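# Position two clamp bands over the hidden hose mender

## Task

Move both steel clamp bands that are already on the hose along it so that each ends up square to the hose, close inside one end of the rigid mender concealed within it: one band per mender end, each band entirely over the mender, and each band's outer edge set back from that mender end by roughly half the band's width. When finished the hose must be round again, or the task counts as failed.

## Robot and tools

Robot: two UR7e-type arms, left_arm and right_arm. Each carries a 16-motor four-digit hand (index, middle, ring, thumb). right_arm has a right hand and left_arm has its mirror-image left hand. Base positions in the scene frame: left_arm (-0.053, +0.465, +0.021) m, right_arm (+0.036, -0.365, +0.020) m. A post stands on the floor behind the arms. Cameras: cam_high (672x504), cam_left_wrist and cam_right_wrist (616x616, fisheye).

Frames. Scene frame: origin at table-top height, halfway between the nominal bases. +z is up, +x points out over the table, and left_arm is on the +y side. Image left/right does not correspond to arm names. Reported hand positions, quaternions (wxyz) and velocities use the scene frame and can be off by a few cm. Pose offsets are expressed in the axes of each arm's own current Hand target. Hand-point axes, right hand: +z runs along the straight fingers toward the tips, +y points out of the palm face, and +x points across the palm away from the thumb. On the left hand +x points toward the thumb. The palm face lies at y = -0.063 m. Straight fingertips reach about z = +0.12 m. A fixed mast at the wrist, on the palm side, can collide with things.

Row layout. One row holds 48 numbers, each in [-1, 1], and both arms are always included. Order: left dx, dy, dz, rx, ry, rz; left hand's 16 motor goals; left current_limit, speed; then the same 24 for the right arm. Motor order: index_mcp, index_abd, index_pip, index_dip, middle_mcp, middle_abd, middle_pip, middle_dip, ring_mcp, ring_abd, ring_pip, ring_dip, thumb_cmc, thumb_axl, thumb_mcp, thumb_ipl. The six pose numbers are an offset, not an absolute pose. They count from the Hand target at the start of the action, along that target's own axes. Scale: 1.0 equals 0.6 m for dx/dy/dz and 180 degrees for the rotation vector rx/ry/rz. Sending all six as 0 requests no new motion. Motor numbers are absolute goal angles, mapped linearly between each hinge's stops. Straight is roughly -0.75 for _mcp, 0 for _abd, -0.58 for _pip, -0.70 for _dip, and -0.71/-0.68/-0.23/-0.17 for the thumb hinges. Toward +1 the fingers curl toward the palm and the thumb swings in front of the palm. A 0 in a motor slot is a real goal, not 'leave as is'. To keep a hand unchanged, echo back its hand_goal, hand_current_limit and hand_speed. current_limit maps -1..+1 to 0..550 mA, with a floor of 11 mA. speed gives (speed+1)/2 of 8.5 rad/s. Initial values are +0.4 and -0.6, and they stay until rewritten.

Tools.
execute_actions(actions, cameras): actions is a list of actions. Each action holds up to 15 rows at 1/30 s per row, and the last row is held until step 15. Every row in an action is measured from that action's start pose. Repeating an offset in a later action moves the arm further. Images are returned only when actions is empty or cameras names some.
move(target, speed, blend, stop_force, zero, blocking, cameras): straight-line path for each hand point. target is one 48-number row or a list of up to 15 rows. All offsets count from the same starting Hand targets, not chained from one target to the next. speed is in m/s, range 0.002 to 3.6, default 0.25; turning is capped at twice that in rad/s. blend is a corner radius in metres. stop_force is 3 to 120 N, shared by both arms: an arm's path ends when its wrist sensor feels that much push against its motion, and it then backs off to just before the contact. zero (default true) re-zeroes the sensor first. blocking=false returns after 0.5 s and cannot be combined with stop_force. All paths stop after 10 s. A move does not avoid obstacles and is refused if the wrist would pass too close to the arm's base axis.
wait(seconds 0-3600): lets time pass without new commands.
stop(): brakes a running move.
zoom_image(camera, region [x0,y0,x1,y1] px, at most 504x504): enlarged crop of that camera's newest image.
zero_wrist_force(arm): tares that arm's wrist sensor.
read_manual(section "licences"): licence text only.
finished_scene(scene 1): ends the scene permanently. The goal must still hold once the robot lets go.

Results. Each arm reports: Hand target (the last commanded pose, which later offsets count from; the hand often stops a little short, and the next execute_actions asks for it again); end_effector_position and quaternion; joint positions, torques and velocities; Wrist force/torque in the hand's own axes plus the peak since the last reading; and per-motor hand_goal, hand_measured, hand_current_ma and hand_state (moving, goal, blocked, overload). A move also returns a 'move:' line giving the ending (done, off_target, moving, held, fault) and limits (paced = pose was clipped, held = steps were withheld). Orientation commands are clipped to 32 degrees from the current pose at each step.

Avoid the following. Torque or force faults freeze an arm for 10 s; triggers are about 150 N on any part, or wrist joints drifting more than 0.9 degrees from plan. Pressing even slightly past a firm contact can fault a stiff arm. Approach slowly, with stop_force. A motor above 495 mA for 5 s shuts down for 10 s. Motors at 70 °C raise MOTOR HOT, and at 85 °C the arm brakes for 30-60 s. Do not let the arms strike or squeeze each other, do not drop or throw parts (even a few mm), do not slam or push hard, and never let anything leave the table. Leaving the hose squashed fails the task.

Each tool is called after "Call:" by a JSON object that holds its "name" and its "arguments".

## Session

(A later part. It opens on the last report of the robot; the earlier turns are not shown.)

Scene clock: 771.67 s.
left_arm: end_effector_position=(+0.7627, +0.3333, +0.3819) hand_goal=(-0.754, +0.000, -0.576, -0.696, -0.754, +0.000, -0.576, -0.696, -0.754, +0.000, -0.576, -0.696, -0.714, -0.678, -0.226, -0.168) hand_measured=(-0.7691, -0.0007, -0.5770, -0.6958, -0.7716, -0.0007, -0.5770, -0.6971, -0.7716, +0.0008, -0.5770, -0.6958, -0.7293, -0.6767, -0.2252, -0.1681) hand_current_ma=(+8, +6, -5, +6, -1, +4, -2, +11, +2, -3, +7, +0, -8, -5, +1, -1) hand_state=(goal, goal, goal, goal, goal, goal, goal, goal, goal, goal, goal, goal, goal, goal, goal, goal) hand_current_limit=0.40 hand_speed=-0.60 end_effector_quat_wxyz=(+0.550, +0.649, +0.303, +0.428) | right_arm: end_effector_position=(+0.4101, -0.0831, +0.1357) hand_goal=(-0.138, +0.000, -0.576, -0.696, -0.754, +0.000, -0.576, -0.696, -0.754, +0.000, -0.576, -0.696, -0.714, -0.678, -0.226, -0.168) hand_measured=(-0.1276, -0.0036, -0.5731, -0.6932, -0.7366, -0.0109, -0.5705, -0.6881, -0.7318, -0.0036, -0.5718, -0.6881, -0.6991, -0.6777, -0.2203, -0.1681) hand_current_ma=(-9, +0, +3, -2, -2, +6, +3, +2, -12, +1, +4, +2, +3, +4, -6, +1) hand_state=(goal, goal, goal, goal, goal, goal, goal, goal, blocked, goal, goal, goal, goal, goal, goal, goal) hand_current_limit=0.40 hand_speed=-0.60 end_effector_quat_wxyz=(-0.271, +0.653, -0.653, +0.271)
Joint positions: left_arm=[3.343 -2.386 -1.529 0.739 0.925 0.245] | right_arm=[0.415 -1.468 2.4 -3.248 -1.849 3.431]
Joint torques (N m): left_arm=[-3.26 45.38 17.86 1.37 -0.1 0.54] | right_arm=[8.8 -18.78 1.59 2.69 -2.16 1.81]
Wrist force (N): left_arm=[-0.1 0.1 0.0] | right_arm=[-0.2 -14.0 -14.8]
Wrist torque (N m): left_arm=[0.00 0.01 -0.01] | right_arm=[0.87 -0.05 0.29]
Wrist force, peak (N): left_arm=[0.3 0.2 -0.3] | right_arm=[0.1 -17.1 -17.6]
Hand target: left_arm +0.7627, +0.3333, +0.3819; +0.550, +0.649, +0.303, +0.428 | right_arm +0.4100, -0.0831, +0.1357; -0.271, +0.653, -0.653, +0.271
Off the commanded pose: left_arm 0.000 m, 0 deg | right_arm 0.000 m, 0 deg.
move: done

Call:
{"name": "move", "arguments": {"target": [[0,0,0,0,0,0,-0.754,0,-0.576,-0.696,-0.754,0,-0.576,-0.696,-0.754,0,-0.576,-0.696,-0.714,-0.678,-0.226,-0.168,0.4,-0.6,0,-0.01414,-0.01414,0,0,0,-0.137,0,-0.576,-0.696,-0.754,0,-0.576,-0.696,-0.754,0,-0.576,-0.696,-0.714,-0.678,-0.226,-0.168,0.4,-0.6],[0,0,0,0,0,0,-0.754,0,-0.576,-0.696,-0.754,0,-0.576,-0.696,-0.754,0,-0.576,-0.696,-0.714,-0.678,-0.226,-0.168,0.4,-0.6,-0.2,-0.01414,-0.01414,0,0,0,-0.137,0,-0.576,-0.696,-0.754,0,-0.576,-0.696,-0.754,0,-0.576,-0.696,-0.714,-0.678,-0.226,-0.168,0.4,-0.6],[0,0,0,0,0,0,-0.754,0,-0.576,-0.696,-0.754,0,-0.576,-0.696,-0.754,0,-0.576,-0.696,-0.714,-0.678,-0.226,-0.168,0.4,-0.6,-0.2,0,0,0,0,0,-0.137,0,-0.576,-0.696,-0.754,0,-0.576,-0.696,-0.754,0,-0.576,-0.696,-0.714,-0.678,-0.226,-0.168,0.4,-0.6]], "speed": [0.04,0.1,0.015], "cameras": ["cam_right_wrist"]}}

Call:
{"name": "move", "arguments": {"target": [[0,0,0,0,0,0,-0.754,0,-0.576,-0.696,-0.754,0,-0.576,-0.696,-0.754,0,-0.576,-0.696,-0.714,-0.678,-0.226,-0.168,0.4,-0.6,0,-0.00943,-0.00943,0,0,0,-0.137,0,-0.576,-0.696,-0.754,0,-0.576,-0.696,-0.754,0,-0.576,-0.696,-0.714,-0.678,-0.226,-0.168,0.4,-0.6],[0,0,0,0,0,0,-0.754,0,-0.576,-0.696,-0.754,0,-0.576,-0.696,-0.754,0,-0.576,-0.696,-0.714,-0.678,-0.226,-0.168,0.4,-0.6,-0.01667,-0.00943,-0.00943,0,0,0,-0.137,0,-0.576,-0.696,-0.754,0,-0.576,-0.696,-0.754,0,-0.576,-0.696,-0.714,-0.678,-0.226,-0.168,0.4,-0.6],[0,0,0,0,0,0,-0.754,0,-0.576,-0.696,-0.754,0,-0.576,-0.696,-0.754,0,-0.576,-0.696,-0.714,-0.678,-0.226,-0.168,0.4,-0.6,-0.01667,0,0,0,0,0,-0.137,0,-0.576,-0.696,-0.754,0,-0.576,-0.696,-0.754,0,-0.576,-0.696,-0.714,-0.678,-0.226,-0.168,0.4,-0.6]], "speed": [0.04,0.05,0.015]}}

Call:
{"name": "move", "arguments": {"target": [[0,0,0,0,0,0,-0.754,0,-0.576,-0.696,-0.754,0,-0.576,-0.696,-0.754,0,-0.576,-0.696,-0.714,-0.678,-0.226,-0.168,0.4,-0.6,0,-0.00943,-0.00943,0,0,0,-0.137,0,-0.576,-0.696,-0.754,0,-0.576,-0.696,-0.754,0,-0.576,-0.696,-0.714,-0.678,-0.226,-0.168,0.4,-0.6],[0,0,0,0,0,0,-0.754,0,-0.576,-0.696,-0.754,0,-0.576,-0.696,-0.754,0,-0.576,-0.696,-0.714,-0.678,-0.226,-0.168,0.4,-0.6,-0.01667,-0.00943,-0.00943,0,0,0,-0.137,0,-0.576,-0.696,-0.754,0,-0.576,-0.696,-0.754,0,-0.576,-0.696,-0.714,-0.678,-0.226,-0.168,0.4,-0.6],[0,0,0,0,0,0,-0.754,0,-0.576,-0.696,-0.754,0,-0.576,-0.696,-0.754,0,-0.576,-0.696,-0.714,-0.678,-0.226,-0.168,0.4,-0.6,-0.01667,0,0,0,0,0,-0.137,0,-0.576,-0.696,-0.754,0,-0.576,-0.696,-0.754,0,-0.576,-0.696,-0.714,-0.678,-0.226,-0.168,0.4,-0.6]], "speed": [0.04,0.05,0.015]}}

Call:
{"name": "move", "arguments": {"target": [[0,0,0,0,0,0,-0.754,0,-0.576,-0.696,-0.754,0,-0.576,-0.696,-0.754,0,-0.576,-0.696,-0.714,-0.678,-0.226,-0.168,0.4,-0.6,0,-0.00943,-0.00943,0,0,0,-0.137,0,-0.576,-0.696,-0.754,0,-0.576,-0.696,-0.754,0,-0.576,-0.696,-0.714,-0.678,-0.226,-0.168,0.4,-0.6],[0,0,0,0,0,0,-0.754,0,-0.576,-0.696,-0.754,0,-0.576,-0.696,-0.754,0,-0.576,-0.696,-0.714,-0.678,-0.226,-0.168,0.4,-0.6,-0.01667,-0.00943,-0.00943,0,0,0,-0.137,0,-0.576,-0.696,-0.754,0,-0.576,-0.696,-0.754,0,-0.576,-0.696,-0.714,-0.678,-0.226,-0.168,0.4,-0.6],[0,0,0,0,0,0,-0.754,0,-0.576,-0.696,-0.754,0,-0.576,-0.696,-0.754,0,-0.576,-0.696,-0.714,-0.678,-0.226,-0.168,0.4,-0.6,-0.01667,0,0,0,0,0,-0.137,0,-0.576,-0.696,-0.754,0,-0.576,-0.696,-0.754,0,-0.576,-0.696,-0.714,-0.678,-0.226,-0.168,0.4,-0.6]], "speed": [0.04,0.05,0.015]}}

Call:
{"name": "move", "arguments": {"target": [[0,0,0,0,0,0,-0.754,0,-0.576,-0.696,-0.754,0,-0.576,-0.696,-0.754,0,-0.576,-0.696,-0.714,-0.678,-0.226,-0.168,0.4,-0.6,0,-0.00943,-0.00943,0,0,0,-0.137,0,-0.576,-0.696,-0.754,0,-0.576,-0.696,-0.754,0,-0.576,-0.696,-0.714,-0.678,-0.226,-0.168,0.4,-0.6],[0,0,0,0,0,0,-0.754,0,-0.576,-0.696,-0.754,0,-0.576,-0.696,-0.754,0,-0.576,-0.696,-0.714,-0.678,-0.226,-0.168,0.4,-0.6,-0.01667,-0.00943,-0.00943,0,0,0,-0.137,0,-0.576,-0.696,-0.754,0,-0.576,-0.696,-0.754,0,-0.576,-0.696,-0.714,-0.678,-0.226,-0.168,0.4,-0.6],[0,0,0,0,0,0,-0.754,0,-0.576,-0.696,-0.754,0,-0.576,-0.696,-0.754,0,-0.576,-0.696,-0.714,-0.678,-0.226,-0.168,0.4,-0.6,-0.01667,0,0,0,0,0,-0.137,0,-0.576,-0.696,-0.754,0,-0.576,-0.696,-0.754,0,-0.576,-0.696,-0.714,-0.678,-0.226,-0.168,0.4,-0.6]], "speed": [0.04,0.05,0.015]}}

Call:
{"name": "move", "arguments": {"target": [[0,0,0,0,0,0,-0.754,0,-0.576,-0.696,-0.754,0,-0.576,-0.696,-0.754,0,-0.576,-0.696,-0.714,-0.678,-0.226,-0.168,0.4,-0.6,0,-0.00943,-0.00943,0,0,0,-0.137,0,-0.576,-0.696,-0.754,0,-0.576,-0.696,-0.754,0,-0.576,-0.696,-0.714,-0.678,-0.226,-0.168,0.4,-0.6],[0,0,0,0,0,0,-0.754,0,-0.576,-0.696,-0.754,0,-0.576,-0.696,-0.754,0,-0.576,-0.696,-0.714,-0.678,-0.226,-0.168,0.4,-0.6,-0.01667,-0.00943,-0.00943,0,0,0,-0.137,0,-0.576,-0.696,-0.754,0,-0.576,-0.696,-0.754,0,-0.576,-0.696,-0.714,-0.678,-0.226,-0.168,0.4,-0.6],[0,0,0,0,0,0,-0.754,0,-0.576,-0.696,-0.754,0,-0.576,-0.696,-0.754,0,-0.576,-0.696,-0.714,-0.678,-0.226,-0.168,0.4,-0.6,-0.01667,0,0,0,0,0,-0.137,0,-0.576,-0.696,-0.754,0,-0.576,-0.696,-0.754,0,-0.576,-0.696,-0.714,-0.678,-0.226,-0.168,0.4,-0.6]], "speed": [0.04,0.05,0.015], "cameras": ["cam_right_wrist"]}}

Scene clock: 860.30 s.
left_arm: end_effector_position=(+0.7627, +0.3333, +0.3819) hand_goal=(-0.754, +0.000, -0.576, -0.696, -0.754, +0.000, -0.576, -0.696, -0.754, +0.000, -0.576, -0.696, -0.714, -0.678, -0.226, -0.168) hand_measured=(-0.7703, -0.0007, -0.5770, -0.6958, -0.7716, -0.0007, -0.5770, -0.6958, -0.7716, +0.0008, -0.5770, -0.6958, -0.7293, -0.6777, -0.2262, -0.1681) hand_current_ma=(+5, +10, -3, +9, -3, -1, +0, +8, +3, -2, +0, -8, -5, -10, +5, -2) hand_state=(goal, goal, goal, goal, goal, goal, goal, goal, goal, goal, goal, goal, goal, goal, goal, goal) hand_current_limit=0.40 hand_speed=-0.60 end_effector_quat_wxyz=(+0.550, +0.649, +0.303, +0.428) | right_arm: end_effector_position=(+0.4100, +0.0369, +0.1357) hand_goal=(-0.138, +0.000, -0.576, -0.696, -0.754, +0.000, -0.576, -0.696, -0.754, +0.000, -0.576, -0.696, -0.714, -0.678, -0.226, -0.168) hand_measured=(-0.1288, -0.0036, -0.5744, -0.6920, -0.7354, -0.0051, -0.5693, -0.6881, -0.7318, -0.0036, -0.5718, -0.6894, -0.6991, -0.6777, -0.2212, -0.1681) hand_current_ma=(-7, +3, +9, -4, -1, +6, +8, +5, -7, +2, +5, -2, +5, -1, -4, +2) hand_state=(goal, goal, goal, goal, goal, goal, goal, goal, blocked, goal, goal, goal, goal, goal, goal, goal) hand_current_limit=0.40 hand_speed=-0.60 end_effector_quat_wxyz=(-0.271, +0.653, -0.653, +0.271)
Joint positions: left_arm=[3.343 -2.386 -1.529 0.739 0.925 0.245] | right_arm=[0.675 -1.305 2.162 -3.097 -2.019 3.643]
Joint torques (N m): left_arm=[-3.24 45.41 17.78 1.37 0 0.59] | right_arm=[-8.66 -22.65 2.64 2.78 1.73 -3.17]
Wrist force (N): left_arm=[-0.2 0.0 0.1] | right_arm=[0.0 -15.2 -15.7]
Wrist torque (N m): left_arm=[-0.02 0.02 -0.01] | right_arm=[0.90 -0.16 0.44]
Wrist force, peak (N): left_arm=[0.1 0.3 0.4] | right_arm=[-0.2 -15.2 -15.9]
Hand target: left_arm +0.7627, +0.3333, +0.3819; +0.550, +0.649, +0.303, +0.428 | right_arm +0.4100, +0.0369, +0.1357; -0.271, +0.653, -0.653, +0.271
Off the commanded pose: left_arm 0.000 m, 0 deg | right_arm 0.000 m, 0 deg.
move: done

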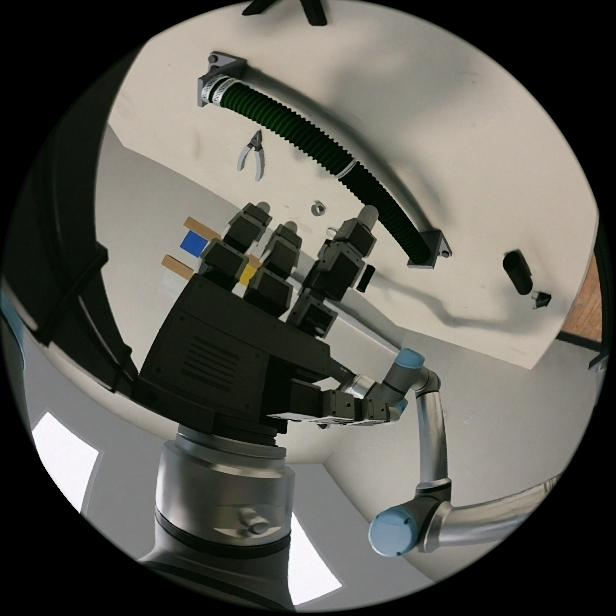

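Scene clock: 861.83 s.
left_arm: end_effector_position=(+0.7627, +0.3333, +0.3819) hand_goal=(-0.754, +0.000, -0.576, -0.696, -0.754, +0.000, -0.576, -0.696, -0.754, +0.000, -0.576, -0.696, -0.714, -0.678, -0.226, -0.168) hand_measured=(-0.7703, +0.0008, -0.5770, -0.6958, -0.7703, +0.0008, -0.5770, -0.6958, -0.7703, -0.0007, -0.5770, -0.6958, -0.7293, -0.6777, -0.2262, -0.1672) hand_current_ma=(+7, +8, -5, +9, -1, +2, -2, +9, +1, -4, -1, -3, -7, -9, +2, -5) hand_state=(goal, goal, goal, goal, goal, goal, goal, goal, goal, goal, goal, goal, goal, goal, goal, goal) hand_current_limit=0.40 hand_speed=-0.60 end_effector_quat_wxyz=(+0.550, +0.649, +0.303, +0.428) | right_arm: end_effector_position=(+0.4100, +0.0469, +0.1357) hand_goal=(-0.138, +0.000, -0.576, -0.696, -0.754, +0.000, -0.576, -0.696, -0.754, +0.000, -0.576, -0.696, -0.714, -0.678, -0.226, -0.168) hand_measured=(-0.1276, +0.0008, -0.5705, -0.6945, -0.7366, -0.0036, -0.5705, -0.6881, -0.7318, -0.0021, -0.5705, -0.6881, -0.6991, -0.6777, -0.2203, -0.1681) hand_current_ma=(-6, +1, +5, -3, -1, +7, +6, +2, -5, +3, +5, +0, +6, +1, -4, +2) hand_state=(goal, goal, goal, goal, goal, goal, goal, goal, blocked, goal, goal, goal, goal, goal, goal, goal) hand_current_limit=0.40 hand_speed=-0.60 end_effector_quat_wxyz=(-0.271, +0.653, -0.653, +0.271)
Joint positions: left_arm=[3.343 -2.386 -1.529 0.739 0.925 0.245] | right_arm=[0.693 -1.291 2.14 -3.082 -2.03 3.658]
Joint torques (N m): left_arm=[-3.17 45.28 17.57 1.41 0.06 0.57] | right_arm=[-7.82 -23.28 1.11 2.93 1.66 -2.89]
Wrist force (N): left_arm=[0.1 -0.1 0.0] | right_arm=[-0.1 -14.5 -14.2]
Wrist torque (N m): left_arm=[-0.01 -0.02 0.01] | right_arm=[0.89 -0.13 0.37]
Wrist force, peak (N): left_arm=[-0.2 0.1 -0.3] | right_arm=[-0.1 -15.3 -15.5]
Hand target: left_arm +0.7627, +0.3333, +0.3819; +0.550, +0.649, +0.303, +0.428 | right_arm +0.4100, +0.0469, +0.1357; -0.271, +0.653, -0.653, +0.271
Off the commanded pose: left_arm 0.000 m, 0 deg | right_arm 0.000 m, 0 deg.
move: done

Scene clock: 863.37 s.
left_arm: end_effector_position=(+0.7627, +0.3333, +0.3819) hand_goal=(-0.754, +0.000, -0.576, -0.696, -0.754, +0.000, -0.576, -0.696, -0.754, +0.000, -0.576, -0.696, -0.714, -0.678, -0.226, -0.168) hand_measured=(-0.7703, +0.0008, -0.5770, -0.6958, -0.7716, -0.0007, -0.5770, -0.6958, -0.7716, -0.0007, -0.5757, -0.6958, -0.7293, -0.6777, -0.2262, -0.1672) hand_current_ma=(+10, +7, -5, +7, -3, +2, +0, +12, -2, -5, +2, -3, -5, -8, +4, -1) hand_state=(goal, goal, goal, goal, goal, goal, goal, goal, goal, goal, goal, goal, goal, goal, goal, goal) hand_current_limit=0.40 hand_speed=-0.60 end_effector_quat_wxyz=(+0.550, +0.649, +0.303, +0.428) | right_arm: end_effector_position=(+0.4100, +0.0569, +0.1356) hand_goal=(-0.138, +0.000, -0.576, -0.696, -0.754, +0.000, -0.576, -0.696, -0.754, +0.000, -0.576, -0.696, -0.714, -0.678, -0.226, -0.168) hand_measured=(-0.1288, +0.0008, -0.5718, -0.6958, -0.7354, -0.0021, -0.5693, -0.6881, -0.7330, -0.0007, -0.5718, -0.6894, -0.6979, -0.6777, -0.2212, -0.1681) hand_current_ma=(-10, +1, +4, -2, -4, +5, +5, +5, -4, +1, +2, -1, +3, +3, -6, +3) hand_state=(goal, goal, goal, goal, goal, goal, goal, goal, blocked, goal, goal, goal, goal, goal, goal, goal) hand_current_limit=0.40 hand_speed=-0.60 end_effector_quat_wxyz=(-0.271, +0.653, -0.653, +0.271)
Joint positions: left_arm=[3.343 -2.386 -1.529 0.739 0.925 0.245] | right_arm=[0.709 -1.277 2.117 -3.067 -2.04 3.673]
Joint torques (N m): left_arm=[-3.7 45.5 18.11 1.3 -0.07 0.55] | right_arm=[-8.21 -25.85 0.73 2.14 1.72 -3]
Wrist force (N): left_arm=[-0.1 0.1 0.1] | right_arm=[0.1 -13.1 -14.0]
Wrist torque (N m): left_arm=[-0.02 0.02 0.00] | right_arm=[0.87 -0.11 0.36]
Wrist force, peak (N): left_arm=[-0.1 0.3 -0.2] | right_arm=[-0.1 -15.2 -15.8]
Hand target: left_arm +0.7627, +0.3333, +0.3819; +0.550, +0.649, +0.303, +0.428 | right_arm +0.4100, +0.0569, +0.1357; -0.271, +0.653, -0.653, +0.271
Off the commanded pose: left_arm 0.000 m, 0 deg | right_arm 0.000 m, 0 deg.
move: done

Scene clock: 864.90 s.
left_arm: end_effector_position=(+0.7627, +0.3333, +0.3819) hand_goal=(-0.754, +0.000, -0.576, -0.696, -0.754, +0.000, -0.576, -0.696, -0.754, +0.000, -0.576, -0.696, -0.714, -0.678, -0.226, -0.168) hand_measured=(-0.7703, -0.0007, -0.5770, -0.6958, -0.7716, +0.0008, -0.5770, -0.6958, -0.7716, -0.0007, -0.5770, -0.6958, -0.7293, -0.6777, -0.2262, -0.1681) hand_current_ma=(+9, +6, -2, +10, +1, +7, -1, +9, -2, -2, +0, -2, -5, -9, +2, -8) hand_state=(goal, goal, goal, goal, goal, goal, goal, goal, goal, goal, goal, goal, goal, goal, goal, goal) hand_current_limit=0.40 hand_speed=-0.60 end_effector_quat_wxyz=(+0.550, +0.649, +0.303, +0.428) | right_arm: end_effector_position=(+0.4100, +0.0669, +0.1356) hand_goal=(-0.138, +0.000, -0.576, -0.696, -0.754, +0.000, -0.576, -0.696, -0.754, +0.000, -0.576, -0.696, -0.714, -0.678, -0.226, -0.168) hand_measured=(-0.1276, +0.0023, -0.5744, -0.6958, -0.7366, -0.0007, -0.5705, -0.6881, -0.7318, -0.0007, -0.5705, -0.6894, -0.6991, -0.6777, -0.2212, -0.1681) hand_current_ma=(-6, -3, +6, -8, -5, +7, +5, +3, -9, +5, +7, -1, +0, +0, -6, +4) hand_state=(goal, goal, goal, goal, goal, goal, goal, goal, blocked, goal, goal, goal, goal, goal, goal, goal) hand_current_limit=0.40 hand_speed=-0.60 end_effector_quat_wxyz=(-0.271, +0.653, -0.653, +0.271)
Joint positions: left_arm=[3.343 -2.386 -1.529 0.739 0.925 0.245] | right_arm=[0.726 -1.263 2.095 -3.052 -2.05 3.687]
Joint torques (N m): left_arm=[-3.31 45.41 18.64 1.32 -0.05 0.6] | right_arm=[-8.54 -26 -1.2 1.93 1.68 -3.05]
Wrist force (N): left_arm=[0.0 0.0 -0.1] | right_arm=[0.3 -12.6 -13.9]
Wrist torque (N m): left_arm=[-0.01 0.00 0.01] | right_arm=[0.84 -0.13 0.36]
Wrist force, peak (N): left_arm=[-0.2 0.0 -0.4] | right_arm=[0.0 -12.8 -14.4]
Hand target: left_arm +0.7627, +0.3333, +0.3819; +0.550, +0.649, +0.303, +0.428 | right_arm +0.4100, +0.0669, +0.1356; -0.271, +0.653, -0.653, +0.271
Off the commanded pose: left_arm 0.000 m, 0 deg | right_arm 0.000 m, 0 deg.
move: done

Scene clock: 866.43 s.
left_arm: end_effector_position=(+0.7627, +0.3333, +0.3819) hand_goal=(-0.754, +0.000, -0.576, -0.696, -0.754, +0.000, -0.576, -0.696, -0.754, +0.000, -0.576, -0.696, -0.714, -0.678, -0.226, -0.168) hand_measured=(-0.7703, +0.0008, -0.5770, -0.6958, -0.7716, +0.0008, -0.5770, -0.6958, -0.7716, +0.0008, -0.5770, -0.6958, -0.7293, -0.6767, -0.2262, -0.1672) hand_current_ma=(+6, +8, -4, +10, -3, +5, +0, +11, -2, -1, +6, -5, -7, -9, +4, -3) hand_state=(goal, goal, goal, goal, goal, goal, goal, goal, goal, goal, goal, goal, goal, goal, goal, goal) hand_current_limit=0.40 hand_speed=-0.60 end_effector_quat_wxyz=(+0.550, +0.649, +0.303, +0.428) | right_arm: end_effector_position=(+0.4100, +0.0769, +0.1356) hand_goal=(-0.138, +0.000, -0.576, -0.696, -0.754, +0.000, -0.576, -0.696, -0.754, +0.000, -0.576, -0.696, -0.714, -0.678, -0.226, -0.168) hand_measured=(-0.1276, +0.0037, -0.5705, -0.6958, -0.7366, -0.0007, -0.5693, -0.6894, -0.7318, -0.0007, -0.5718, -0.6894, -0.6991, -0.6767, -0.2212, -0.1681) hand_current_ma=(-8, +1, +6, -6, -4, +4, +7, +2, -5, +4, +6, +1, +3, -1, -3, +6) hand_state=(goal, goal, goal, goal, goal, goal, goal, goal, blocked, goal, goal, goal, goal, goal, goal, goal) hand_current_limit=0.40 hand_speed=-0.60 end_effector_quat_wxyz=(-0.271, +0.653, -0.653, +0.271)
Joint positions: left_arm=[3.343 -2.386 -1.529 0.739 0.925 0.245] | right_arm=[0.742 -1.249 2.072 -3.036 -2.06 3.702]
Joint torques (N m): left_arm=[-3.03 45.83 17.91 1.24 -0.03 0.56] | right_arm=[-8.59 -26.15 -0.14 2.04 1.77 -2.97]
Wrist force (N): left_arm=[-0.1 -0.1 0.0] | right_arm=[-0.3 -12.3 -12.5]
Wrist torque (N m): left_arm=[-0.02 0.01 0.00] | right_arm=[0.83 -0.11 0.33]
Wrist force, peak (N): left_arm=[-0.2 0.3 -0.3] | right_arm=[-0.2 -12.7 -13.9]
Hand target: left_arm +0.7627, +0.3333, +0.3819; +0.550, +0.649, +0.303, +0.428 | right_arm +0.4100, +0.0769, +0.1356; -0.271, +0.653, -0.653, +0.271
Off the commanded pose: left_arm 0.000 m, 0 deg | right_arm 0.000 m, 0 deg.
move: done

Scene clock: 867.97 s.
left_arm: end_effector_position=(+0.7627, +0.3333, +0.3819) hand_goal=(-0.754, +0.000, -0.576, -0.696, -0.754, +0.000, -0.576, -0.696, -0.754, +0.000, -0.576, -0.696, -0.714, -0.678, -0.226, -0.168) hand_measured=(-0.7703, +0.0008, -0.5757, -0.6958, -0.7716, -0.0007, -0.5770, -0.6958, -0.7716, +0.0008, -0.5770, -0.6958, -0.7293, -0.6777, -0.2262, -0.1672) hand_current_ma=(+10, +12, -4, +7, +1, +4, -3, +9, +0, -2, +0, -2, -4, -9, +5, -4) hand_state=(goal, goal, goal, goal, goal, goal, goal, goal, goal, goal, goal, goal, goal, goal, goal, goal) hand_current_limit=0.40 hand_speed=-0.60 end_effector_quat_wxyz=(+0.550, +0.649, +0.303, +0.428) | right_arm: end_effector_position=(+0.4100, +0.0869, +0.1356) hand_goal=(-0.138, +0.000, -0.576, -0.696, -0.754, +0.000, -0.576, -0.696, -0.754, +0.000, -0.576, -0.696, -0.714, -0.678, -0.226, -0.168) hand_measured=(-0.1276, +0.0052, -0.5705, -0.6958, -0.7366, -0.0007, -0.5705, -0.6881, -0.7330, -0.0007, -0.5718, -0.6894, -0.6991, -0.6777, -0.2212, -0.1672) hand_current_ma=(-9, +2, +3, -2, -2, +8, +4, +2, -5, +9, +6, +1, +4, +2, -5, +0) hand_state=(goal, goal, goal, goal, goal, goal, goal, goal, blocked, goal, goal, goal, goal, goal, goal, goal) hand_current_limit=0.40 hand_speed=-0.60 end_effector_quat_wxyz=(-0.271, +0.653, -0.653, +0.271)
Joint positions: left_arm=[3.343 -2.386 -1.529 0.739 0.925 0.245] | right_arm=[0.757 -1.235 2.048 -3.02 -2.069 3.715]
Joint torques (N m): left_arm=[-3.34 45.27 17.72 1.38 -0.04 0.57] | right_arm=[-9.17 -24.27 0.66 2.77 1.69 -2.91]
Wrist force (N): left_arm=[0.1 0.1 -0.1] | right_arm=[-0.2 -14.7 -15.2]
Wrist torque (N m): left_arm=[0.01 -0.01 0.00] | right_arm=[0.93 -0.14 0.37]
Wrist force, peak (N): left_arm=[0.3 0.2 -0.1] | right_arm=[-0.4 -15.0 -16.3]
Hand target: left_arm +0.7627, +0.3333, +0.3819; +0.550, +0.649, +0.303, +0.428 | right_arm +0.4100, +0.0869, +0.1356; -0.271, +0.653, -0.653, +0.271
Off the commanded pose: left_arm 0.000 m, 0 deg | right_arm 0.000 m, 0 deg.
move: done

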